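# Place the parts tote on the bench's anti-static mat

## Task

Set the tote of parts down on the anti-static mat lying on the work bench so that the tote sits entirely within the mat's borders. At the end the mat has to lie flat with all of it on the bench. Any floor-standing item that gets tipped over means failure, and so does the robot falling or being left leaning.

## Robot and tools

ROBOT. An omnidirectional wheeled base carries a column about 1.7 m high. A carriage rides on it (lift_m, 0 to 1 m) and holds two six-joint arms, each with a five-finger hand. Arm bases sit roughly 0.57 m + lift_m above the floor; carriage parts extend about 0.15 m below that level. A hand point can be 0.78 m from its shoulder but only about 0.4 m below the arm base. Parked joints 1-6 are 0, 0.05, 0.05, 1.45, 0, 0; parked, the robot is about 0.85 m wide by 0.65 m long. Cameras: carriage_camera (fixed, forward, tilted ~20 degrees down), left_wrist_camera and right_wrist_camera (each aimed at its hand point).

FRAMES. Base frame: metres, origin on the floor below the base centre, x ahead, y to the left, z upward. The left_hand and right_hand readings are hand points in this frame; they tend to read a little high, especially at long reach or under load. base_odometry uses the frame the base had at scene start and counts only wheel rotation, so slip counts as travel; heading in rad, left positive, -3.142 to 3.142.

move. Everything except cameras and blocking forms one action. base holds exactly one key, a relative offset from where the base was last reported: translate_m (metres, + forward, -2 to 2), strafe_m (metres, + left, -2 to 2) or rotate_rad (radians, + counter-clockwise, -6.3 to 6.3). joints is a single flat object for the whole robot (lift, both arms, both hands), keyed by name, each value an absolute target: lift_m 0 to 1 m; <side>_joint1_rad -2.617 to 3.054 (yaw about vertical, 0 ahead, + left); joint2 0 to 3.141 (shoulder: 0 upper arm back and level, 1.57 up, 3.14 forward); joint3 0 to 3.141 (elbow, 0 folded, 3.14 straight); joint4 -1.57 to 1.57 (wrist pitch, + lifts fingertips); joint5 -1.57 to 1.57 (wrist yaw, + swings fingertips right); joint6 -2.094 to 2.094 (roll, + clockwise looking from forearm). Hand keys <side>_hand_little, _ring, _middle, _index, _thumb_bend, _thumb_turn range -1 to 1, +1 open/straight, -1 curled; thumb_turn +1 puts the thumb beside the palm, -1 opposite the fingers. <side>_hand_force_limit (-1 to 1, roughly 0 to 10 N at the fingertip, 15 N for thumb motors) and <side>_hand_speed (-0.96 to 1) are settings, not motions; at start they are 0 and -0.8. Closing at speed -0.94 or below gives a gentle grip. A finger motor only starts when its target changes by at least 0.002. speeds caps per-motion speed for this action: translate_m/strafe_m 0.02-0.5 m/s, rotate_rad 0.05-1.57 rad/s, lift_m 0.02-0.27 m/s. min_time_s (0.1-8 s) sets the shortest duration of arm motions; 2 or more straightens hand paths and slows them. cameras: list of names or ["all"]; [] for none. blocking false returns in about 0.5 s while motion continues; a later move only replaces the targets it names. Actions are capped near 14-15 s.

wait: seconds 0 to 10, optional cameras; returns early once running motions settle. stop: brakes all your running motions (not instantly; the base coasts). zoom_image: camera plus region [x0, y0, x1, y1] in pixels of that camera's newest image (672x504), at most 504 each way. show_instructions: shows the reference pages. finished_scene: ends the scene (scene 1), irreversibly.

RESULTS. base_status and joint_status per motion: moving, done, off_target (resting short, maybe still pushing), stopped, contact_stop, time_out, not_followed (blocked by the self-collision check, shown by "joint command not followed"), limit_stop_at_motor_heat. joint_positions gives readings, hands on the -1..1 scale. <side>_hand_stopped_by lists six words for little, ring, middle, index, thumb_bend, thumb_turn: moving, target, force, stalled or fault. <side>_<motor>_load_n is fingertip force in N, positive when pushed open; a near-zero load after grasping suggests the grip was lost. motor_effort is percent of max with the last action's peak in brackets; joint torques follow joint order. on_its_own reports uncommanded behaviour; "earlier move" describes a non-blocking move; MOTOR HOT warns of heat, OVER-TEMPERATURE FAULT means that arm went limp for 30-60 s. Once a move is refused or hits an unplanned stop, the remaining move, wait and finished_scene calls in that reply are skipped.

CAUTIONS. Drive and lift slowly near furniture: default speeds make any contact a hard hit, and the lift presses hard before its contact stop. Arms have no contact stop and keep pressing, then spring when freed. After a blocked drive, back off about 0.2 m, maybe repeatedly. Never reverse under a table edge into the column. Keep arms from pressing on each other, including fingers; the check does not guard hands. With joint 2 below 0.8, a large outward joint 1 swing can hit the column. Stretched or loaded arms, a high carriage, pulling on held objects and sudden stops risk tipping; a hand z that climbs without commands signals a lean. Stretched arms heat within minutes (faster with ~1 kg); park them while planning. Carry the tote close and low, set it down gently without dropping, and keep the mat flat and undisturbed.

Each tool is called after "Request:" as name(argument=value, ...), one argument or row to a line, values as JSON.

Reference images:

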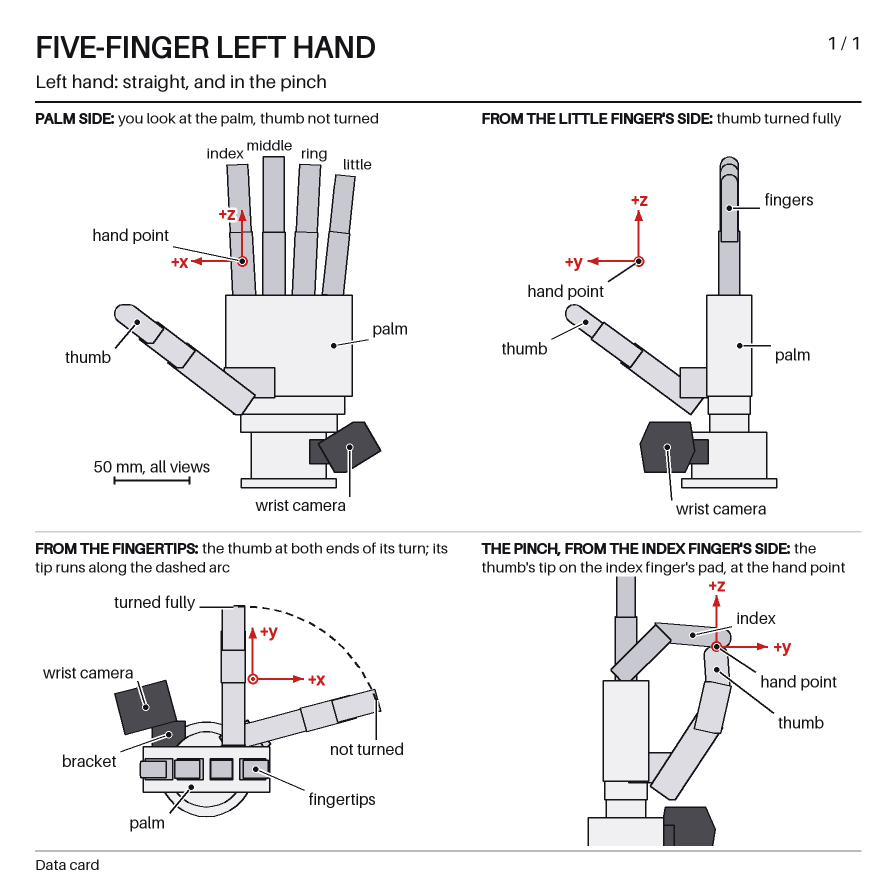

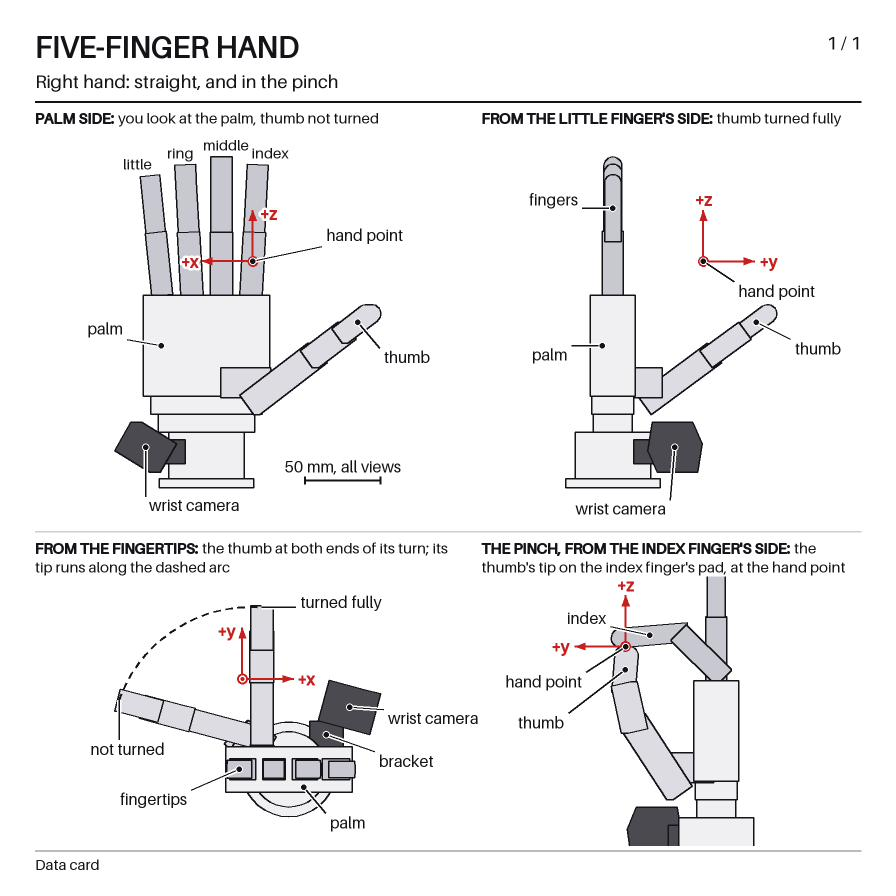

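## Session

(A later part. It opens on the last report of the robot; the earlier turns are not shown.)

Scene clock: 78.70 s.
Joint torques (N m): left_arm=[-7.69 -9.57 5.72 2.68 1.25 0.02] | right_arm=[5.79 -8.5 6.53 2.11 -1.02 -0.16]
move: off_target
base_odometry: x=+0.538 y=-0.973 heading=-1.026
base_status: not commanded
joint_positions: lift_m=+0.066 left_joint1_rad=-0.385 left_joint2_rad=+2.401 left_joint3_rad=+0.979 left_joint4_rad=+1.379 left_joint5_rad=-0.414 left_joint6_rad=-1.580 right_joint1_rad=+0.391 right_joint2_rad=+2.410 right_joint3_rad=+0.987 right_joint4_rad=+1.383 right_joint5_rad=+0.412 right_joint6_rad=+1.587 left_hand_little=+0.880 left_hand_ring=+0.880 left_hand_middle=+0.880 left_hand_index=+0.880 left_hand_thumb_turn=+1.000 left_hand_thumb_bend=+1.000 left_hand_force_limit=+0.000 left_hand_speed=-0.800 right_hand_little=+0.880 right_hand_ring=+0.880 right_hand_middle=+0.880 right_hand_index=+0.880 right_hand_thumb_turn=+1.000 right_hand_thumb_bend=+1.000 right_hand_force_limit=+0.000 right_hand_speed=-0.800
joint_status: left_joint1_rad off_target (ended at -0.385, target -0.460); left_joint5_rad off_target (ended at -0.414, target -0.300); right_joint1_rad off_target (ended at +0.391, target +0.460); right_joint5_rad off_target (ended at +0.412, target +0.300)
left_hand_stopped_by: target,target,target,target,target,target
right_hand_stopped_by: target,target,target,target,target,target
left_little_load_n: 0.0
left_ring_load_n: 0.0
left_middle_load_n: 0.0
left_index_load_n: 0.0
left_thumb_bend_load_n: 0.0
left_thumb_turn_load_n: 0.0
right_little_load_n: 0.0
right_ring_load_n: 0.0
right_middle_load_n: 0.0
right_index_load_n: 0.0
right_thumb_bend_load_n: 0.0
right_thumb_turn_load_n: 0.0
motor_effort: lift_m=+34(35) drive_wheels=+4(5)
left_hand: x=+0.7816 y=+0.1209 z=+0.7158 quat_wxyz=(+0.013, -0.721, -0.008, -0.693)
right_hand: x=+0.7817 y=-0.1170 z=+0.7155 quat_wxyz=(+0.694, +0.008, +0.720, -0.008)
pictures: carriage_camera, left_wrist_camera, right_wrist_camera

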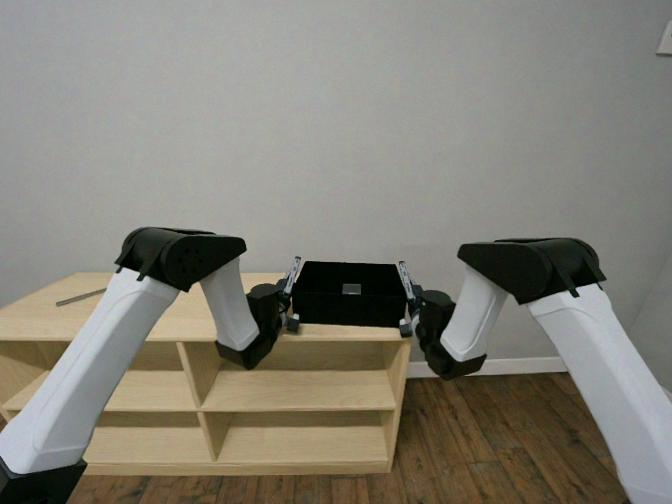

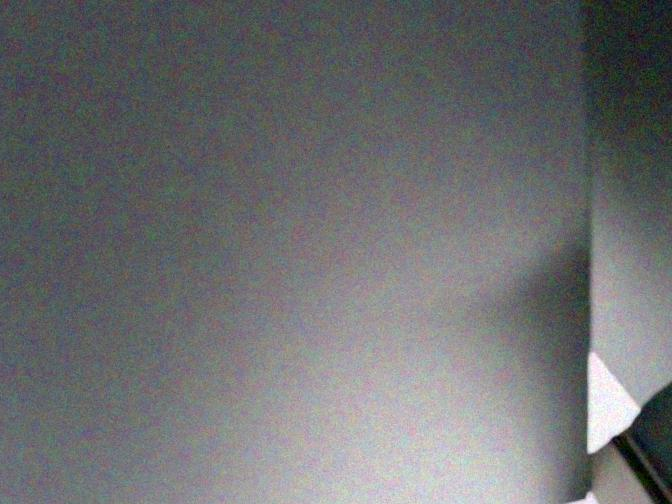

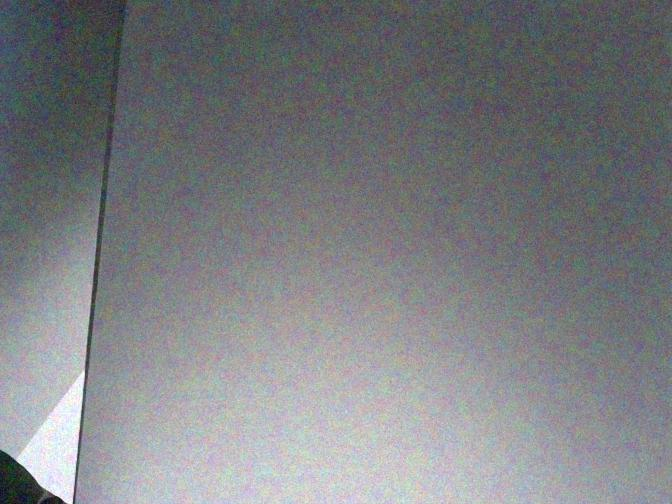

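Request:
move(
  joints={"lift_m": 0.09, "left_joint1_rad": -0.34, "left_joint5_rad": -0.28, "right_joint1_rad": 0.34, "right_joint5_rad": 0.28},
  min_time_s=1,
)

Request:
move(
  joints={"left_joint1_rad": -0.46, "left_joint5_rad": -0.3, "right_joint1_rad": 0.46, "right_joint5_rad": 0.3},
  min_time_s=2,
  cameras=["all"],
)

Request:
zoom_image(
  camera="carriage_camera",
  region=[250, 220, 450, 360],
)

Scene clock: 81.53 s.
Joint torques (N m): left_arm=[0.27 -10.28 5.03 2.63 0.12 0.02] | right_arm=[-0.14 -9.09 6.19 2.15 0.01 -0.08]
move: done
base_odometry: x=+0.538 y=-0.973 heading=-1.026
base_status: not commanded
joint_positions: lift_m=+0.090 left_joint1_rad=-0.345 left_joint2_rad=+2.407 left_joint3_rad=+0.988 left_joint4_rad=+1.386 left_joint5_rad=-0.290 left_joint6_rad=-1.581 right_joint1_rad=+0.342 right_joint2_rad=+2.416 right_joint3_rad=+0.991 right_joint4_rad=+1.379 right_joint5_rad=+0.288 right_joint6_rad=+1.578 left_hand_little=+0.880 left_hand_ring=+0.880 left_hand_middle=+0.880 left_hand_index=+0.880 left_hand_thumb_turn=+1.000 left_hand_thumb_bend=+1.000 left_hand_force_limit=+0.000 left_hand_speed=-0.800 right_hand_little=+0.880 right_hand_ring=+0.880 right_hand_middle=+0.880 right_hand_index=+0.880 right_hand_thumb_turn=+1.000 right_hand_thumb_bend=+1.000 right_hand_force_limit=+0.000 right_hand_speed=-0.800
joint_status: all done
left_hand_stopped_by: target,target,target,target,target,target
right_hand_stopped_by: target,target,target,target,target,target
left_little_load_n: 0.5
left_ring_load_n: 0.0
left_middle_load_n: 0.0
left_index_load_n: 0.0
left_thumb_bend_load_n: 0.0
left_thumb_turn_load_n: 0.0
right_little_load_n: 0.0
right_ring_load_n: 0.0
right_middle_load_n: 0.0
right_index_load_n: 0.0
right_thumb_bend_load_n: -0.5
right_thumb_turn_load_n: 0.0
motor_effort: lift_m=+34(41) drive_wheels=+4(5)
left_hand: x=+0.7835 y=+0.1185 z=+0.7419 quat_wxyz=(-0.019, -0.718, +0.019, -0.696)
right_hand: x=+0.7841 y=-0.1195 z=+0.7352 quat_wxyz=(+0.691, -0.022, +0.722, +0.017)
pictures: none

Scene clock: 83.83 s.
Joint torques (N m): left_arm=[-4.94 -10.22 4.97 2.6 1.08 0.03] | right_arm=[3.58 -9.09 6.15 2.17 -0.92 -0.08]
move: off_target
base_odometry: x=+0.538 y=-0.973 heading=-1.026
base_status: not commanded
joint_positions: lift_m=+0.090 left_joint1_rad=-0.413 left_joint2_rad=+2.407 left_joint3_rad=+0.988 left_joint4_rad=+1.387 left_joint5_rad=-0.398 left_joint6_rad=-1.581 right_joint1_rad=+0.418 right_joint2_rad=+2.416 right_joint3_rad=+0.991 right_joint4_rad=+1.379 right_joint5_rad=+0.403 right_joint6_rad=+1.578 left_hand_little=+0.880 left_hand_ring=+0.880 left_hand_middle=+0.880 left_hand_index=+0.880 left_hand_thumb_turn=+1.000 left_hand_thumb_bend=+1.000 left_hand_force_limit=+0.000 left_hand_speed=-0.800 right_hand_little=+0.880 right_hand_ring=+0.880 right_hand_middle=+0.880 right_hand_index=+0.880 right_hand_thumb_turn=+1.000 right_hand_thumb_bend=+1.000 right_hand_force_limit=+0.000 right_hand_speed=-0.800
joint_status: left_joint1_rad off_target (ended at -0.413, target -0.460); left_joint5_rad off_target (ended at -0.398, target -0.300); right_joint1_rad off_target (ended at +0.418, target +0.460); right_joint5_rad off_target (ended at +0.403, target +0.300)
left_hand_stopped_by: target,target,target,target,target,target
right_hand_stopped_by: target,target,target,target,target,target
left_little_load_n: 0.0
left_ring_load_n: 0.0
left_middle_load_n: 3.0
left_index_load_n: 0.0
left_thumb_bend_load_n: 0.0
left_thumb_turn_load_n: 0.0
right_little_load_n: 0.0
right_ring_load_n: 1.0
right_middle_load_n: 5.0
right_index_load_n: 0.0
right_thumb_bend_load_n: 0.0
right_thumb_turn_load_n: 0.0
motor_effort: lift_m=+34(35) drive_wheels=+4(5)
left_hand: x=+0.7765 y=+0.1019 z=+0.7420 quat_wxyz=(-0.004, -0.717, +0.006, -0.697)
right_hand: x=+0.7759 y=-0.1000 z=+0.7352 quat_wxyz=(+0.692, -0.009, +0.722, +0.001)
pictures: carriage_camera, left_wrist_camera, right_wrist_camera

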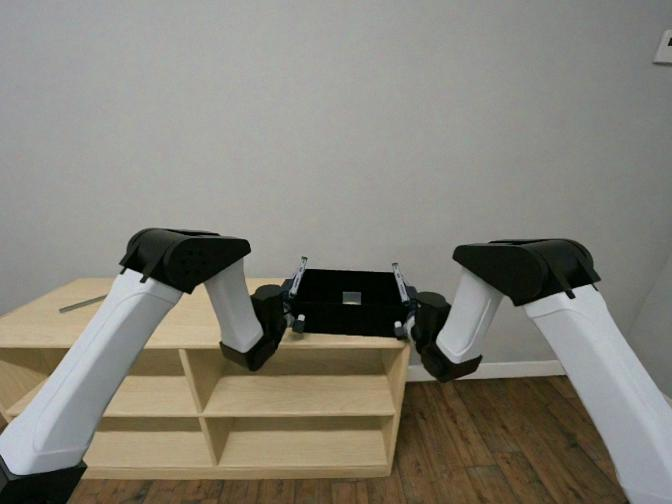

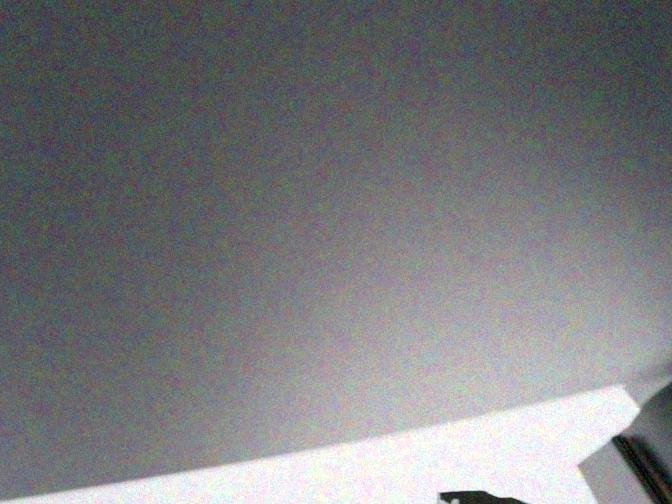

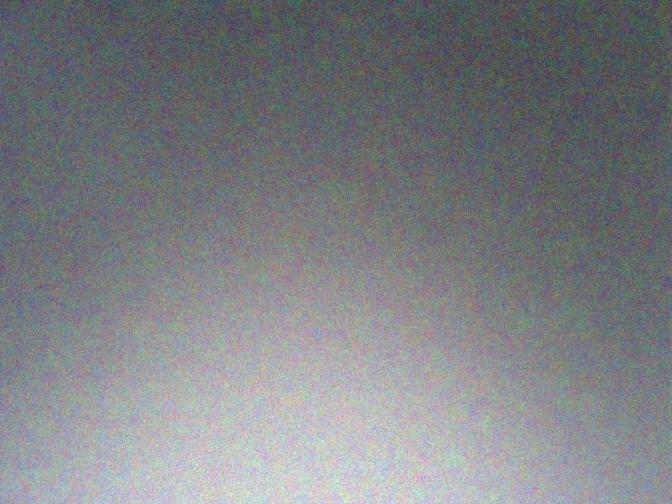

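Scaled by 2.520 from the camera's image (finer frame: 960x720).

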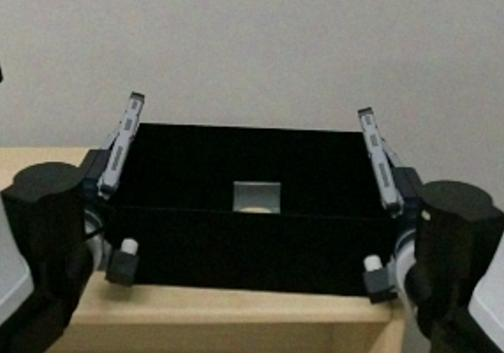

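Request:
move(
  joints={"left_joint1_rad": -0.52, "left_joint5_rad": -0.15, "right_joint1_rad": 0.52, "right_joint5_rad": 0.15},
  min_time_s=1.5,
)

Request:
move(
  joints={"left_joint1_rad": -0.57, "left_joint5_rad": -0.08, "right_joint1_rad": 0.57, "right_joint5_rad": 0.08},
  min_time_s=1.5,
  cameras=["carriage_camera"],
)

Request:
zoom_image(
  camera="carriage_camera",
  region=[250, 220, 450, 360],
)

Scene clock: 86.53 s.
Joint torques (N m): left_arm=[-10.39 -10.22 4.97 2.59 2.66 0.02] | right_arm=[8.16 -9.07 6.19 2.15 -2.36 -0.08]
move: off_target
base_odometry: x=+0.538 y=-0.973 heading=-1.026
base_status: not commanded
joint_positions: lift_m=+0.090 left_joint1_rad=-0.418 left_joint2_rad=+2.407 left_joint3_rad=+0.988 left_joint4_rad=+1.387 left_joint5_rad=-0.394 left_joint6_rad=-1.581 right_joint1_rad=+0.423 right_joint2_rad=+2.416 right_joint3_rad=+0.991 right_joint4_rad=+1.379 right_joint5_rad=+0.404 right_joint6_rad=+1.578 left_hand_little=+0.880 left_hand_ring=+0.880 left_hand_middle=+0.880 left_hand_index=+0.880 left_hand_thumb_turn=+1.000 left_hand_thumb_bend=+1.000 left_hand_force_limit=+0.000 left_hand_speed=-0.800 right_hand_little=+0.880 right_hand_ring=+0.880 right_hand_middle=+0.881 right_hand_index=+0.880 right_hand_thumb_turn=+1.000 right_hand_thumb_bend=+1.000 right_hand_force_limit=+0.000 right_hand_speed=-0.800
joint_status: left_joint1_rad off_target (ended at -0.418, target -0.520); left_joint5_rad off_target (ended at -0.394, target -0.150); right_joint1_rad off_target (ended at +0.423, target +0.520); right_joint5_rad off_target (ended at +0.404, target +0.150)
left_hand_stopped_by: target,target,target,target,target,target
right_hand_stopped_by: target,target,target,target,target,target
left_little_load_n: 0.0
left_ring_load_n: 0.5
left_middle_load_n: 3.0
left_index_load_n: 0.5
left_thumb_bend_load_n: 0.0
left_thumb_turn_load_n: 0.0
right_little_load_n: 0.0
right_ring_load_n: 2.0
right_middle_load_n: 6.5
right_index_load_n: 0.0
right_thumb_bend_load_n: 0.0
right_thumb_turn_load_n: 0.0
motor_effort: lift_m=+34(35) drive_wheels=+4(5)
left_hand: x=+0.7750 y=+0.0982 z=+0.7420 quat_wxyz=(-0.007, -0.717, +0.009, -0.697)
right_hand: x=+0.7749 y=-0.0976 z=+0.7352 quat_wxyz=(+0.692, -0.011, +0.722, +0.002)
pictures: none

Scene clock: 88.33 s.
Joint torques (N m): left_arm=[-14.87 -10.22 4.98 2.59 3.41 0.02] | right_arm=[11.89 -9.09 6.2 2.15 -3.12 -0.15]
move: off_target
base_odometry: x=+0.538 y=-0.973 heading=-1.026
base_status: not commanded
joint_positions: lift_m=+0.090 left_joint1_rad=-0.423 left_joint2_rad=+2.407 left_joint3_rad=+0.988 left_joint4_rad=+1.388 left_joint5_rad=-0.394 left_joint6_rad=-1.581 right_joint1_rad=+0.428 right_joint2_rad=+2.416 right_joint3_rad=+0.991 right_joint4_rad=+1.379 right_joint5_rad=+0.414 right_joint6_rad=+1.585 left_hand_little=+0.880 left_hand_ring=+0.880 left_hand_middle=+0.880 left_hand_index=+0.880 left_hand_thumb_turn=+1.000 left_hand_thumb_bend=+1.000 left_hand_force_limit=+0.000 left_hand_speed=-0.800 right_hand_little=+0.880 right_hand_ring=+0.880 right_hand_middle=+0.881 right_hand_index=+0.880 right_hand_thumb_turn=+1.000 right_hand_thumb_bend=+1.000 right_hand_force_limit=+0.000 right_hand_speed=-0.800
joint_status: left_joint1_rad off_target (ended at -0.423, target -0.570); left_joint5_rad off_target (ended at -0.394, target -0.080); right_joint1_rad off_target (ended at +0.428, target +0.570); right_joint5_rad off_target (ended at +0.414, target +0.080)
left_hand_stopped_by: target,target,target,target,target,target
right_hand_stopped_by: target,target,target,target,target,target
left_little_load_n: 0.0
left_ring_load_n: 0.0
left_middle_load_n: 2.5
left_index_load_n: 0.0
left_thumb_bend_load_n: 0.0
left_thumb_turn_load_n: 0.0
right_little_load_n: 0.0
right_ring_load_n: 0.5
right_middle_load_n: 4.5
right_index_load_n: 0.0
right_thumb_bend_load_n: 0.0
right_thumb_turn_load_n: 0.0
motor_effort: lift_m=+34(35) drive_wheels=+4(4)
left_hand: x=+0.7739 y=+0.0955 z=+0.7422 quat_wxyz=(-0.009, -0.717, +0.011, -0.697)
right_hand: x=+0.7744 y=-0.0967 z=+0.7356 quat_wxyz=(+0.692, -0.007, +0.722, +0.003)

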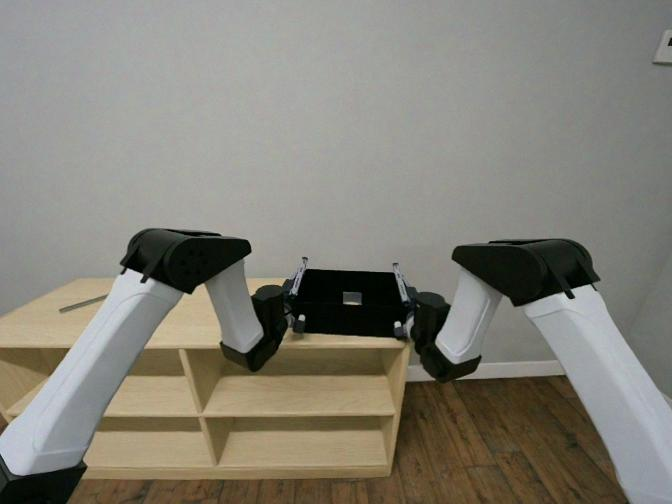

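Scaled by 2.520 from the camera's image (finer frame: 960x720).

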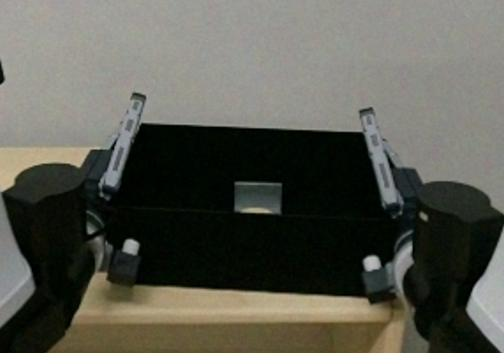

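Request:
move(
  joints={"left_hand_speed": -0.94, "right_hand_speed": -0.94, "left_hand_force_limit": 0.6, "right_hand_force_limit": 0.6, "left_hand_middle": 0.6, "left_hand_ring": 0.6, "left_hand_little": 0.6, "right_hand_middle": 0.6, "right_hand_ring": 0.6, "right_hand_little": 0.6},
  cameras=["carriage_camera"],
)

Request:
zoom_image(
  camera="carriage_camera",
  region=[250, 220, 450, 360],
)

Scene clock: 90.70 s.
Joint torques (N m): left_arm=[-14.19 -10.21 4.97 2.57 3.81 -0.18] | right_arm=[11.14 -9.03 6.16 2.14 -3.34 0.02]
move: off_target
base_odometry: x=+0.538 y=-0.973 heading=-1.026
base_status: not commanded
joint_positions: lift_m=+0.090 left_joint1_rad=-0.430 left_joint2_rad=+2.407 left_joint3_rad=+0.988 left_joint4_rad=+1.388 left_joint5_rad=-0.430 left_joint6_rad=-1.564 right_joint1_rad=+0.437 right_joint2_rad=+2.416 right_joint3_rad=+0.991 right_joint4_rad=+1.379 right_joint5_rad=+0.438 right_joint6_rad=+1.569 left_hand_little=+0.753 left_hand_ring=+0.804 left_hand_middle=+0.832 left_hand_index=+0.880 left_hand_thumb_turn=+1.000 left_hand_thumb_bend=+1.000 left_hand_force_limit=+0.600 left_hand_speed=-0.940 right_hand_little=+0.758 right_hand_ring=+0.821 right_hand_middle=+0.854 right_hand_index=+0.880 right_hand_thumb_turn=+1.000 right_hand_thumb_bend=+1.000 right_hand_force_limit=+0.600 right_hand_speed=-0.940
joint_status: left_hand_little off_target (ended at +0.753, target +0.600); left_hand_ring off_target (ended at +0.804, target +0.600); left_hand_middle off_target (ended at +0.832, target +0.600); right_hand_little off_target (ended at +0.758, target +0.600); right_hand_ring off_target (ended at +0.821, target +0.600); right_hand_middle off_target (ended at +0.854, target +0.600); the others done
left_hand_stopped_by: force,force,force,target,target,target
right_hand_stopped_by: force,force,force,target,target,target
left_little_load_n: 7.5
left_ring_load_n: 5.0
left_middle_load_n: 2.0
left_index_load_n: 0.0
left_thumb_bend_load_n: 0.0
left_thumb_turn_load_n: 0.0
right_little_load_n: 7.5
right_ring_load_n: 5.5
right_middle_load_n: 5.0
right_index_load_n: 0.0
right_thumb_bend_load_n: 0.0
right_thumb_turn_load_n: 0.0
motor_effort: lift_m=+34(35) drive_wheels=+4(5)
left_hand: x=+0.7746 y=+0.0983 z=+0.7412 quat_wxyz=(+0.007, -0.717, +0.007, -0.697)
right_hand: x=+0.7738 y=-0.0961 z=+0.7347 quat_wxyz=(+0.692, -0.007, +0.722, -0.008)

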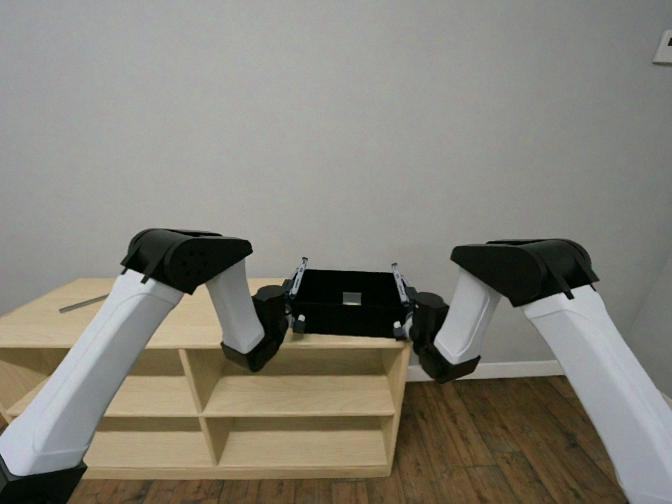

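Scaled by 2.520 from the camera's image (finer frame: 960x720).

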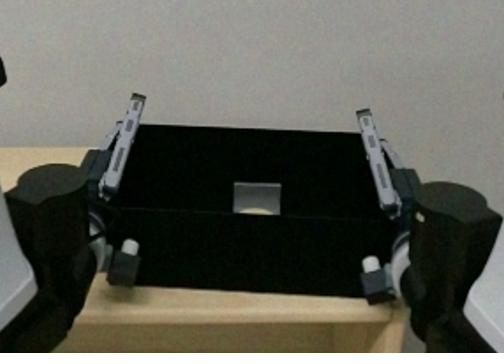

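Request:
move(
  joints={"lift_m": 0.13},
  speeds={"lift_m": 0.05},
  cameras=["carriage_camera"],
)

Request:
zoom_image(
  camera="carriage_camera",
  region=[250, 240, 450, 380],
)

Scene clock: 92.30 s.
Joint torques (N m): left_arm=[-14.12 -10.44 5 3.61 3.74 -0.19] | right_arm=[11.1 -9.54 6.37 3.03 -3.27 0.04]
move: done
base_odometry: x=+0.538 y=-0.973 heading=-1.026
base_status: not commanded
joint_positions: lift_m=+0.130 left_joint1_rad=-0.431 left_joint2_rad=+2.410 left_joint3_rad=+0.988 left_joint4_rad=+1.301 left_joint5_rad=-0.426 left_joint6_rad=-1.563 right_joint1_rad=+0.437 right_joint2_rad=+2.422 right_joint3_rad=+0.987 right_joint4_rad=+1.294 right_joint5_rad=+0.433 right_joint6_rad=+1.568 left_hand_little=+0.753 left_hand_ring=+0.804 left_hand_middle=+0.832 left_hand_index=+0.880 left_hand_thumb_turn=+1.000 left_hand_thumb_bend=+1.000 left_hand_force_limit=+0.600 left_hand_speed=-0.940 right_hand_little=+0.758 right_hand_ring=+0.821 right_hand_middle=+0.854 right_hand_index=+0.880 right_hand_thumb_turn=+1.000 right_hand_thumb_bend=+1.000 right_hand_force_limit=+0.600 right_hand_speed=-0.940
joint_status: all done
left_hand_stopped_by: force,force,force,target,target,target
right_hand_stopped_by: force,force,force,target,target,target
left_little_load_n: 4.0
left_ring_load_n: 3.5
left_middle_load_n: 3.0
left_index_load_n: 0.0
left_thumb_bend_load_n: 0.0
left_thumb_turn_load_n: 0.0
right_little_load_n: 3.5
right_ring_load_n: 4.5
right_middle_load_n: 6.0
right_index_load_n: 0.0
right_thumb_bend_load_n: 0.0
right_thumb_turn_load_n: 0.0
motor_effort: lift_m=+34(39) drive_wheels=+5(5)
left_hand: x=+0.7749 y=+0.0969 z=+0.7557 quat_wxyz=(+0.019, -0.744, +0.022, -0.667)
right_hand: x=+0.7728 y=-0.0950 z=+0.7468 quat_wxyz=(+0.660, -0.023, +0.750, -0.020)

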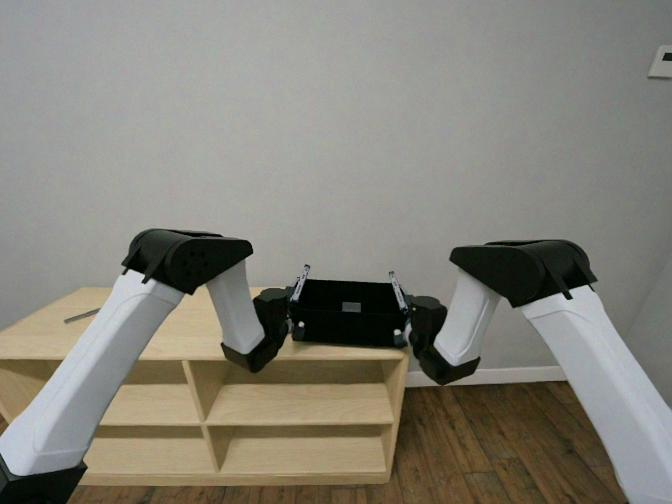

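Scaled by 2.520 from the camera's image (finer frame: 960x720).

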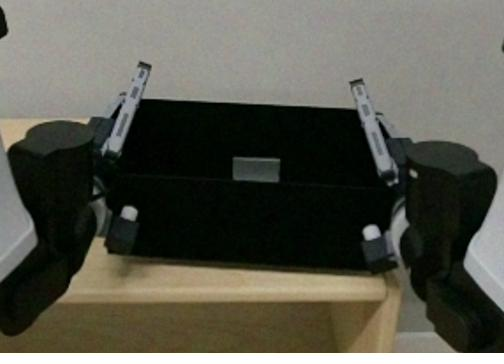

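Request:
move(
  joints={"lift_m": 0.09},
  speeds={"lift_m": 0.05},
)

Request:
move(
  joints={"left_joint1_rad": -0.34, "left_joint5_rad": -0.29, "right_joint1_rad": 0.34, "right_joint5_rad": 0.29},
  min_time_s=1.5,
)

Request:
move(
  joints={"lift_m": 0.038, "left_joint2_rad": 2.25, "left_joint3_rad": 1.0, "left_joint4_rad": 1.28, "right_joint2_rad": 2.25, "right_joint3_rad": 1.0, "right_joint4_rad": 1.28},
  speeds={"lift_m": 0.05},
  min_time_s=1.2,
  cameras=["carriage_camera"],
)

Request:
zoom_image(
  camera="carriage_camera",
  region=[250, 220, 450, 360],
)

Scene clock: 95.60 s.
Joint torques (N m): left_arm=[-14.12 -10.48 4.94 2.49 3.82 -0.21] | right_arm=[11.04 -9.51 6.26 1.98 -3.39 0.05]
move: done
base_odometry: x=+0.538 y=-0.973 heading=-1.026
base_status: not commanded
joint_positions: lift_m=+0.090 left_joint1_rad=-0.431 left_joint2_rad=+2.411 left_joint3_rad=+0.988 left_joint4_rad=+1.394 left_joint5_rad=-0.431 left_joint6_rad=-1.561 right_joint1_rad=+0.438 right_joint2_rad=+2.422 right_joint3_rad=+0.987 right_joint4_rad=+1.393 right_joint5_rad=+0.441 right_joint6_rad=+1.566 left_hand_little=+0.753 left_hand_ring=+0.804 left_hand_middle=+0.832 left_hand_index=+0.880 left_hand_thumb_turn=+1.000 left_hand_thumb_bend=+1.000 left_hand_force_limit=+0.600 left_hand_speed=-0.940 right_hand_little=+0.758 right_hand_ring=+0.821 right_hand_middle=+0.854 right_hand_index=+0.880 right_hand_thumb_turn=+1.000 right_hand_thumb_bend=+1.000 right_hand_force_limit=+0.600 right_hand_speed=-0.940
joint_status: all done
left_hand_stopped_by: force,force,force,target,target,target
right_hand_stopped_by: force,force,force,target,target,target
left_little_load_n: 6.5
left_ring_load_n: 4.0
left_middle_load_n: 1.5
left_index_load_n: 0.0
left_thumb_bend_load_n: 0.0
left_thumb_turn_load_n: 0.0
right_little_load_n: 7.0
right_ring_load_n: 5.5
right_middle_load_n: 4.5
right_index_load_n: -0.5
right_thumb_bend_load_n: 0.0
right_thumb_turn_load_n: 0.0
motor_effort: lift_m=+35(37) drive_wheels=+4(5)
left_hand: x=+0.7743 y=+0.0981 z=+0.7409 quat_wxyz=(+0.008, -0.716, +0.007, -0.698)
right_hand: x=+0.7726 y=-0.0963 z=+0.7339 quat_wxyz=(+0.694, -0.007, +0.720, -0.009)
pictures: none

Scene clock: 97.40 s.
Joint torques (N m): left_arm=[0.46 -10.56 4.98 2.53 0.12 -0.22] | right_arm=[-0.31 -9.55 6.46 2.03 0 0.07]
move: done
base_odometry: x=+0.538 y=-0.973 heading=-1.026
base_status: not commanded
joint_positions: lift_m=+0.090 left_joint1_rad=-0.347 left_joint2_rad=+2.411 left_joint3_rad=+0.988 left_joint4_rad=+1.394 left_joint5_rad=-0.299 left_joint6_rad=-1.560 right_joint1_rad=+0.344 right_joint2_rad=+2.422 right_joint3_rad=+0.987 right_joint4_rad=+1.393 right_joint5_rad=+0.297 right_joint6_rad=+1.564 left_hand_little=+0.753 left_hand_ring=+0.803 left_hand_middle=+0.831 left_hand_index=+0.880 left_hand_thumb_turn=+1.000 left_hand_thumb_bend=+1.000 left_hand_force_limit=+0.600 left_hand_speed=-0.940 right_hand_little=+0.758 right_hand_ring=+0.820 right_hand_middle=+0.854 right_hand_index=+0.880 right_hand_thumb_turn=+1.000 right_hand_thumb_bend=+1.000 right_hand_force_limit=+0.600 right_hand_speed=-0.940
joint_status: all done
left_hand_stopped_by: force,force,force,target,target,target
right_hand_stopped_by: force,force,force,target,target,target
left_little_load_n: 0.0
left_ring_load_n: 0.0
left_middle_load_n: 0.0
left_index_load_n: 0.0
left_thumb_bend_load_n: 0.0
left_thumb_turn_load_n: 0.0
right_little_load_n: 0.0
right_ring_load_n: 0.0
right_middle_load_n: 0.0
right_index_load_n: 0.0
right_thumb_bend_load_n: 0.0
right_thumb_turn_load_n: 0.0
motor_effort: lift_m=+35(36) drive_wheels=+4(5)
left_hand: x=+0.7834 y=+0.1186 z=+0.7408 quat_wxyz=(-0.010, -0.716, +0.024, -0.698)
right_hand: x=+0.7832 y=-0.1202 z=+0.7338 quat_wxyz=(+0.693, -0.024, +0.721, +0.010)
pictures: none

Scene clock: 98.90 s.
Joint torques (N m): left_arm=[0.46 -14.6 4.52 2.42 0.12 -0.22] | right_arm=[-0.31 -11.67 5.71 1.94 0.01 0.07]
move: done
base_odometry: x=+0.538 y=-0.973 heading=-1.026
base_status: not commanded
joint_positions: lift_m=+0.038 left_joint1_rad=-0.347 left_joint2_rad=+2.293 left_joint3_rad=+0.991 left_joint4_rad=+1.285 left_joint5_rad=-0.298 left_joint6_rad=-1.560 right_joint1_rad=+0.344 right_joint2_rad=+2.291 right_joint3_rad=+0.992 right_joint4_rad=+1.281 right_joint5_rad=+0.295 right_joint6_rad=+1.564 left_hand_little=+0.753 left_hand_ring=+0.803 left_hand_middle=+0.831 left_hand_index=+0.880 left_hand_thumb_turn=+1.000 left_hand_thumb_bend=+1.000 left_hand_force_limit=+0.600 left_hand_speed=-0.940 right_hand_little=+0.758 right_hand_ring=+0.820 right_hand_middle=+0.854 right_hand_index=+0.880 right_hand_thumb_turn=+1.000 right_hand_thumb_bend=+1.000 right_hand_force_limit=+0.600 right_hand_speed=-0.940
joint_status: all done
left_hand_stopped_by: force,force,force,target,target,target
right_hand_stopped_by: force,force,force,target,target,target
left_little_load_n: 0.0
left_ring_load_n: 0.0
left_middle_load_n: 0.0
left_index_load_n: 0.0
left_thumb_bend_load_n: 0.0
left_thumb_turn_load_n: 0.0
right_little_load_n: 0.0
right_ring_load_n: 0.5
right_middle_load_n: 0.0
right_index_load_n: 0.0
right_thumb_bend_load_n: 0.0
right_thumb_turn_load_n: 0.0
motor_effort: lift_m=+36(36) drive_wheels=+4(5)
left_hand: x=+0.7880 y=+0.1168 z=+0.7267 quat_wxyz=(-0.012, -0.713, +0.023, -0.701)
right_hand: x=+0.7886 y=-0.1179 z=+0.7273 quat_wxyz=(+0.701, -0.022, +0.713, +0.013)

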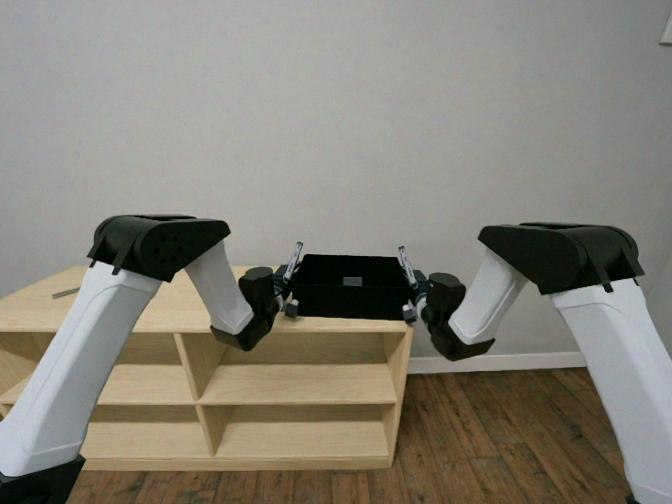

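Scaled by 2.520 from the camera's image (finer frame: 960x720).

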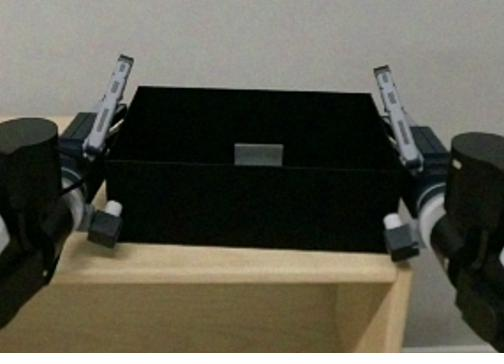

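Request:
move(
  joints={"lift_m": 0.05},
)

Request:
move(
  joints={"left_joint1_rad": -0.46, "left_joint5_rad": -0.28, "right_joint1_rad": 0.46, "right_joint5_rad": 0.28},
  min_time_s=2,
)

Request:
move(
  joints={"left_joint1_rad": -0.59, "left_joint5_rad": -0.05, "right_joint1_rad": 0.59, "right_joint5_rad": 0.05},
  min_time_s=2,
  cameras=["carriage_camera"],
)

Request:
zoom_image(
  camera="carriage_camera",
  region=[250, 220, 450, 360],
)

Scene clock: 100.23 s.
Joint torques (N m): left_arm=[0.47 -13.33 4.55 2.5 0.11 -0.22] | right_arm=[-0.34 -10.63 5.64 2.03 0 0.08]
move: done
base_odometry: x=+0.538 y=-0.973 heading=-1.026
base_status: not commanded
joint_positions: lift_m=+0.050 left_joint1_rad=-0.347 left_joint2_rad=+2.281 left_joint3_rad=+0.991 left_joint4_rad=+1.279 left_joint5_rad=-0.298 left_joint6_rad=-1.560 right_joint1_rad=+0.344 right_joint2_rad=+2.279 right_joint3_rad=+0.992 right_joint4_rad=+1.272 right_joint5_rad=+0.295 right_joint6_rad=+1.564 left_hand_little=+0.753 left_hand_ring=+0.803 left_hand_middle=+0.831 left_hand_index=+0.880 left_hand_thumb_turn=+1.000 left_hand_thumb_bend=+1.000 left_hand_force_limit=+0.600 left_hand_speed=-0.940 right_hand_little=+0.758 right_hand_ring=+0.820 right_hand_middle=+0.854 right_hand_index=+0.880 right_hand_thumb_turn=+1.000 right_hand_thumb_bend=+1.000 right_hand_force_limit=+0.600 right_hand_speed=-0.940
joint_status: all done
left_hand_stopped_by: force,force,force,target,target,target
right_hand_stopped_by: force,force,force,target,target,target
left_little_load_n: 0.0
left_ring_load_n: 0.0
left_middle_load_n: 0.0
left_index_load_n: 0.0
left_thumb_bend_load_n: 0.0
left_thumb_turn_load_n: 0.0
right_little_load_n: 0.0
right_ring_load_n: 0.0
right_middle_load_n: 0.0
right_index_load_n: 0.0
right_thumb_bend_load_n: 0.0
right_thumb_turn_load_n: 0.0
motor_effort: lift_m=+34(40) drive_wheels=+4(5)
left_hand: x=+0.7881 y=+0.1167 z=+0.7442 quat_wxyz=(-0.012, -0.710, +0.022, -0.703)
right_hand: x=+0.7887 y=-0.1178 z=+0.7439 quat_wxyz=(+0.702, -0.021, +0.712, +0.013)
pictures: none

Scene clock: 102.53 s.
Joint torques (N m): left_arm=[-5.72 -13.37 4.56 2.44 1.39 -0.22] | right_arm=[4.29 -10.69 5.75 2 -1.15 0.08]
move: off_target
base_odometry: x=+0.538 y=-0.973 heading=-1.026
base_status: not commanded
joint_positions: lift_m=+0.050 left_joint1_rad=-0.405 left_joint2_rad=+2.281 left_joint3_rad=+0.991 left_joint4_rad=+1.278 left_joint5_rad=-0.407 left_joint6_rad=-1.560 right_joint1_rad=+0.410 right_joint2_rad=+2.279 right_joint3_rad=+0.992 right_joint4_rad=+1.272 right_joint5_rad=+0.407 right_joint6_rad=+1.564 left_hand_little=+0.753 left_hand_ring=+0.803 left_hand_middle=+0.831 left_hand_index=+0.880 left_hand_thumb_turn=+1.000 left_hand_thumb_bend=+1.000 left_hand_force_limit=+0.600 left_hand_speed=-0.940 right_hand_little=+0.758 right_hand_ring=+0.820 right_hand_middle=+0.854 right_hand_index=+0.880 right_hand_thumb_turn=+1.000 right_hand_thumb_bend=+1.000 right_hand_force_limit=+0.600 right_hand_speed=-0.940
joint_status: left_joint1_rad off_target (ended at -0.405, target -0.460); left_joint5_rad off_target (ended at -0.407, target -0.280); right_joint1_rad off_target (ended at +0.410, target +0.460); right_joint5_rad off_target (ended at +0.407, target +0.280)
left_hand_stopped_by: force,force,force,target,target,target
right_hand_stopped_by: force,force,force,target,target,target
left_little_load_n: 4.5
left_ring_load_n: 2.0
left_middle_load_n: 0.0
left_index_load_n: 0.0
left_thumb_bend_load_n: 0.0
left_thumb_turn_load_n: 0.0
right_little_load_n: 5.0
right_ring_load_n: 2.5
right_middle_load_n: 0.5
right_index_load_n: 0.0
right_thumb_bend_load_n: 0.0
right_thumb_turn_load_n: 0.0
motor_effort: lift_m=+33(34) drive_wheels=+4(5)
left_hand: x=+0.7831 y=+0.1054 z=+0.7441 quat_wxyz=(+0.006, -0.711, +0.005, -0.703)
right_hand: x=+0.7823 y=-0.1027 z=+0.7440 quat_wxyz=(+0.702, -0.005, +0.712, -0.004)
pictures: none

Scene clock: 104.83 s.
Joint torques (N m): left_arm=[-16.77 -13.34 4.55 2.43 4.19 -0.25] | right_arm=[13.09 -10.69 5.74 2 -3.56 0.13]
move: off_target
base_odometry: x=+0.538 y=-0.973 heading=-1.026
base_status: not commanded
joint_positions: lift_m=+0.050 left_joint1_rad=-0.424 left_joint2_rad=+2.281 left_joint3_rad=+0.991 left_joint4_rad=+1.278 left_joint5_rad=-0.436 left_joint6_rad=-1.558 right_joint1_rad=+0.434 right_joint2_rad=+2.279 right_joint3_rad=+0.992 right_joint4_rad=+1.272 right_joint5_rad=+0.429 right_joint6_rad=+1.559 left_hand_little=+0.753 left_hand_ring=+0.804 left_hand_middle=+0.832 left_hand_index=+0.880 left_hand_thumb_turn=+1.000 left_hand_thumb_bend=+1.000 left_hand_force_limit=+0.600 left_hand_speed=-0.940 right_hand_little=+0.758 right_hand_ring=+0.820 right_hand_middle=+0.854 right_hand_index=+0.880 right_hand_thumb_turn=+1.000 right_hand_thumb_bend=+1.000 right_hand_force_limit=+0.600 right_hand_speed=-0.940
joint_status: left_joint1_rad off_target (ended at -0.424, target -0.590); left_joint5_rad off_target (ended at -0.435, target -0.050); right_joint1_rad off_target (ended at +0.434, target +0.590); right_joint5_rad off_target (ended at +0.429, target +0.050)
left_hand_stopped_by: force,force,force,target,target,target
right_hand_stopped_by: force,force,force,target,target,target
left_little_load_n: 7.0
left_ring_load_n: 4.5
left_middle_load_n: 1.5
left_index_load_n: 0.0
left_thumb_bend_load_n: 0.0
left_thumb_turn_load_n: -0.5
right_little_load_n: 6.5
right_ring_load_n: 4.5
right_middle_load_n: 3.0
right_index_load_n: 0.0
right_thumb_bend_load_n: 0.0
right_thumb_turn_load_n: 0.0
motor_effort: lift_m=+34(34) drive_wheels=+4(5)
left_hand: x=+0.7805 y=+0.1001 z=+0.7440 quat_wxyz=(+0.010, -0.711, +0.002, -0.703)
right_hand: x=+0.7783 y=-0.0937 z=+0.7437 quat_wxyz=(+0.702, -0.008, +0.712, -0.005)

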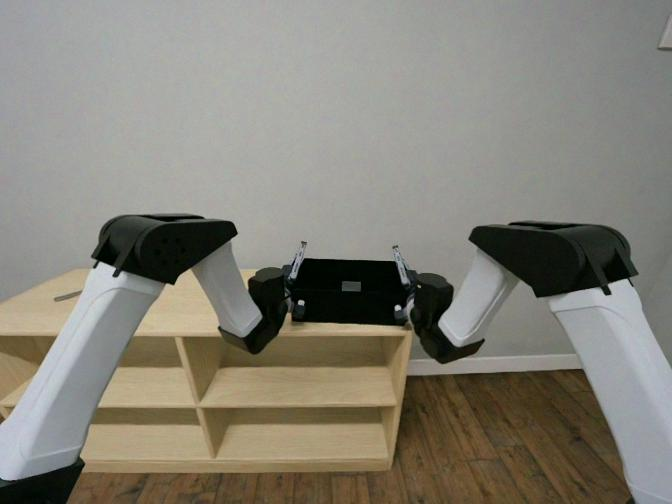

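Scaled by 2.520 from the camera's image (finer frame: 960x720).

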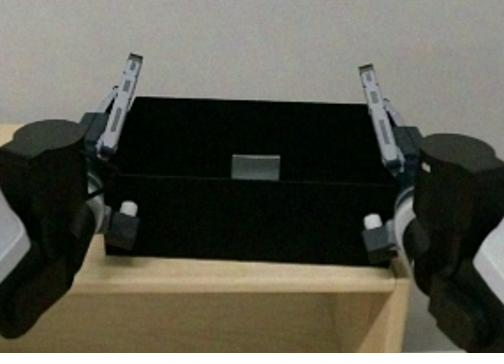

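Request:
move(
  joints={"lift_m": 0.09, "left_joint4_rad": 1.38, "right_joint4_rad": 1.38},
  speeds={"lift_m": 0.04},
  min_time_s=1,
  cameras=["carriage_camera"],
)

Request:
zoom_image(
  camera="carriage_camera",
  region=[250, 220, 450, 360],
)

Scene clock: 106.60 s.
Joint torques (N m): left_arm=[-16.44 -13.31 5.5 3.66 4.16 -0.27] | right_arm=[12.78 -10.66 7.24 3.03 -3.57 0.15]
move: off_target
base_odometry: x=+0.538 y=-0.973 heading=-1.026
base_status: not commanded
joint_positions: lift_m=+0.090 left_joint1_rad=-0.428 left_joint2_rad=+2.281 left_joint3_rad=+0.978 left_joint4_rad=+1.276 left_joint5_rad=-0.434 left_joint6_rad=-1.557 right_joint1_rad=+0.437 right_joint2_rad=+2.279 right_joint3_rad=+0.975 right_joint4_rad=+1.271 right_joint5_rad=+0.431 right_joint6_rad=+1.559 left_hand_little=+0.753 left_hand_ring=+0.804 left_hand_middle=+0.832 left_hand_index=+0.880 left_hand_thumb_turn=+1.000 left_hand_thumb_bend=+1.000 left_hand_force_limit=+0.600 left_hand_speed=-0.940 right_hand_little=+0.758 right_hand_ring=+0.820 right_hand_middle=+0.854 right_hand_index=+0.880 right_hand_thumb_turn=+1.000 right_hand_thumb_bend=+1.000 right_hand_force_limit=+0.600 right_hand_speed=-0.940
joint_status: left_joint4_rad off_target (ended at +1.276, target +1.380); right_joint4_rad off_target (ended at +1.271, target +1.380); the others done
left_hand_stopped_by: force,force,force,target,target,target
right_hand_stopped_by: force,force,force,target,target,target
left_little_load_n: 6.5
left_ring_load_n: 4.0
left_middle_load_n: 2.0
left_index_load_n: 0.0
left_thumb_bend_load_n: 0.0
left_thumb_turn_load_n: 0.0
right_little_load_n: 7.0
right_ring_load_n: 5.0
right_middle_load_n: 4.0
right_index_load_n: 0.0
right_thumb_bend_load_n: 0.0
right_thumb_turn_load_n: 0.0
motor_effort: lift_m=+34(40) drive_wheels=+4(5)
left_hand: x=+0.7775 y=+0.0991 z=+0.7779 quat_wxyz=(+0.011, -0.716, +0.007, -0.698)
right_hand: x=+0.7747 y=-0.0935 z=+0.7767 quat_wxyz=(+0.697, -0.011, +0.717, -0.007)

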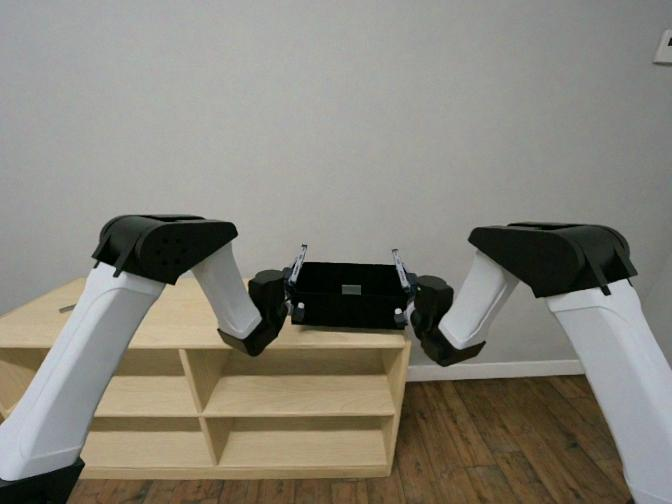

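Scaled by 2.520 from the camera's image (finer frame: 960x720).

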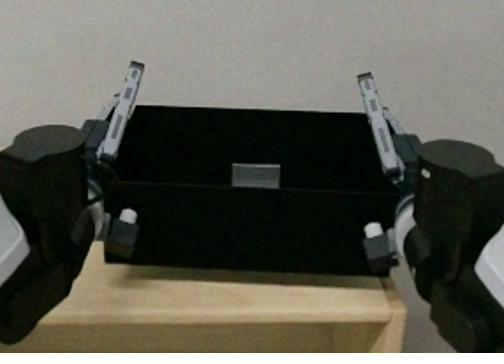

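Request:
move(
  joints={"lift_m": 0.17},
  speeds={"lift_m": 0.06},
  cameras=["carriage_camera"],
)

Request:
zoom_image(
  camera="carriage_camera",
  region=[250, 220, 450, 380],
)

Scene clock: 108.73 s.
Joint torques (N m): left_arm=[-16.42 -13.24 5.59 3.55 4.17 -0.29] | right_arm=[12.71 -10.76 7.6 2.96 -3.57 0.13]
move: done
base_odometry: x=+0.538 y=-0.973 heading=-1.026
base_status: not commanded
joint_positions: lift_m=+0.170 left_joint1_rad=-0.428 left_joint2_rad=+2.281 left_joint3_rad=+0.976 left_joint4_rad=+1.284 left_joint5_rad=-0.434 left_joint6_rad=-1.555 right_joint1_rad=+0.438 right_joint2_rad=+2.279 right_joint3_rad=+0.973 right_joint4_rad=+1.280 right_joint5_rad=+0.432 right_joint6_rad=+1.559 left_hand_little=+0.753 left_hand_ring=+0.804 left_hand_middle=+0.832 left_hand_index=+0.880 left_hand_thumb_turn=+1.000 left_hand_thumb_bend=+1.000 left_hand_force_limit=+0.600 left_hand_speed=-0.940 right_hand_little=+0.758 right_hand_ring=+0.820 right_hand_middle=+0.854 right_hand_index=+0.880 right_hand_thumb_turn=+1.000 right_hand_thumb_bend=+1.000 right_hand_force_limit=+0.600 right_hand_speed=-0.940
joint_status: all done
left_hand_stopped_by: force,force,force,target,target,target
right_hand_stopped_by: force,force,force,target,target,target
left_little_load_n: 6.5
left_ring_load_n: 4.5
left_middle_load_n: 2.0
left_index_load_n: 0.0
left_thumb_bend_load_n: 0.0
left_thumb_turn_load_n: 0.0
right_little_load_n: 7.0
right_ring_load_n: 5.0
right_middle_load_n: 4.0
right_index_load_n: 0.0
right_thumb_bend_load_n: 0.0
right_thumb_turn_load_n: -0.5
motor_effort: lift_m=+35(40) drive_wheels=+4(5)
left_hand: x=+0.7769 y=+0.0991 z=+0.8594 quat_wxyz=(+0.011, -0.714, +0.006, -0.700)
right_hand: x=+0.7740 y=-0.0936 z=+0.8580 quat_wxyz=(+0.698, -0.010, +0.716, -0.006)

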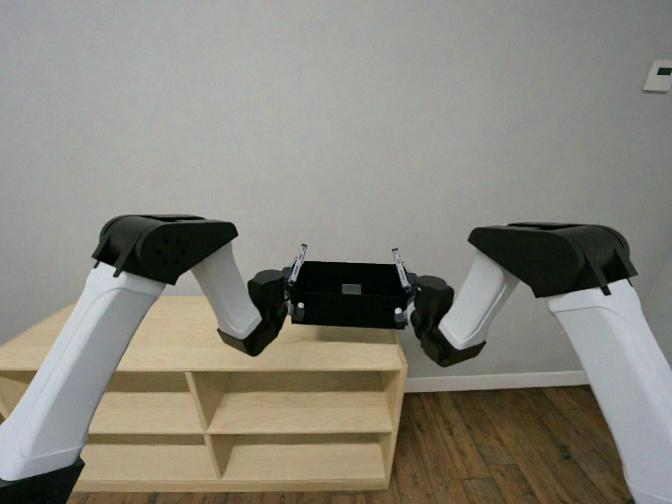

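Scaled by 2.520 from the camera's image (finer frame: 960x720).

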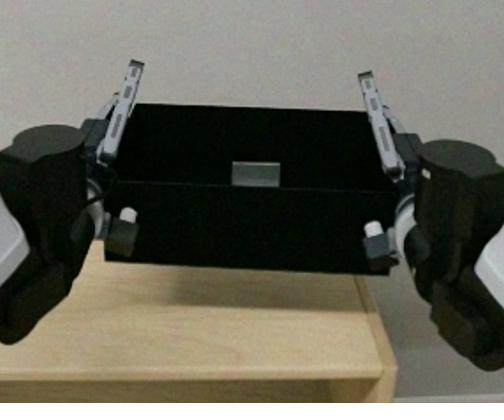

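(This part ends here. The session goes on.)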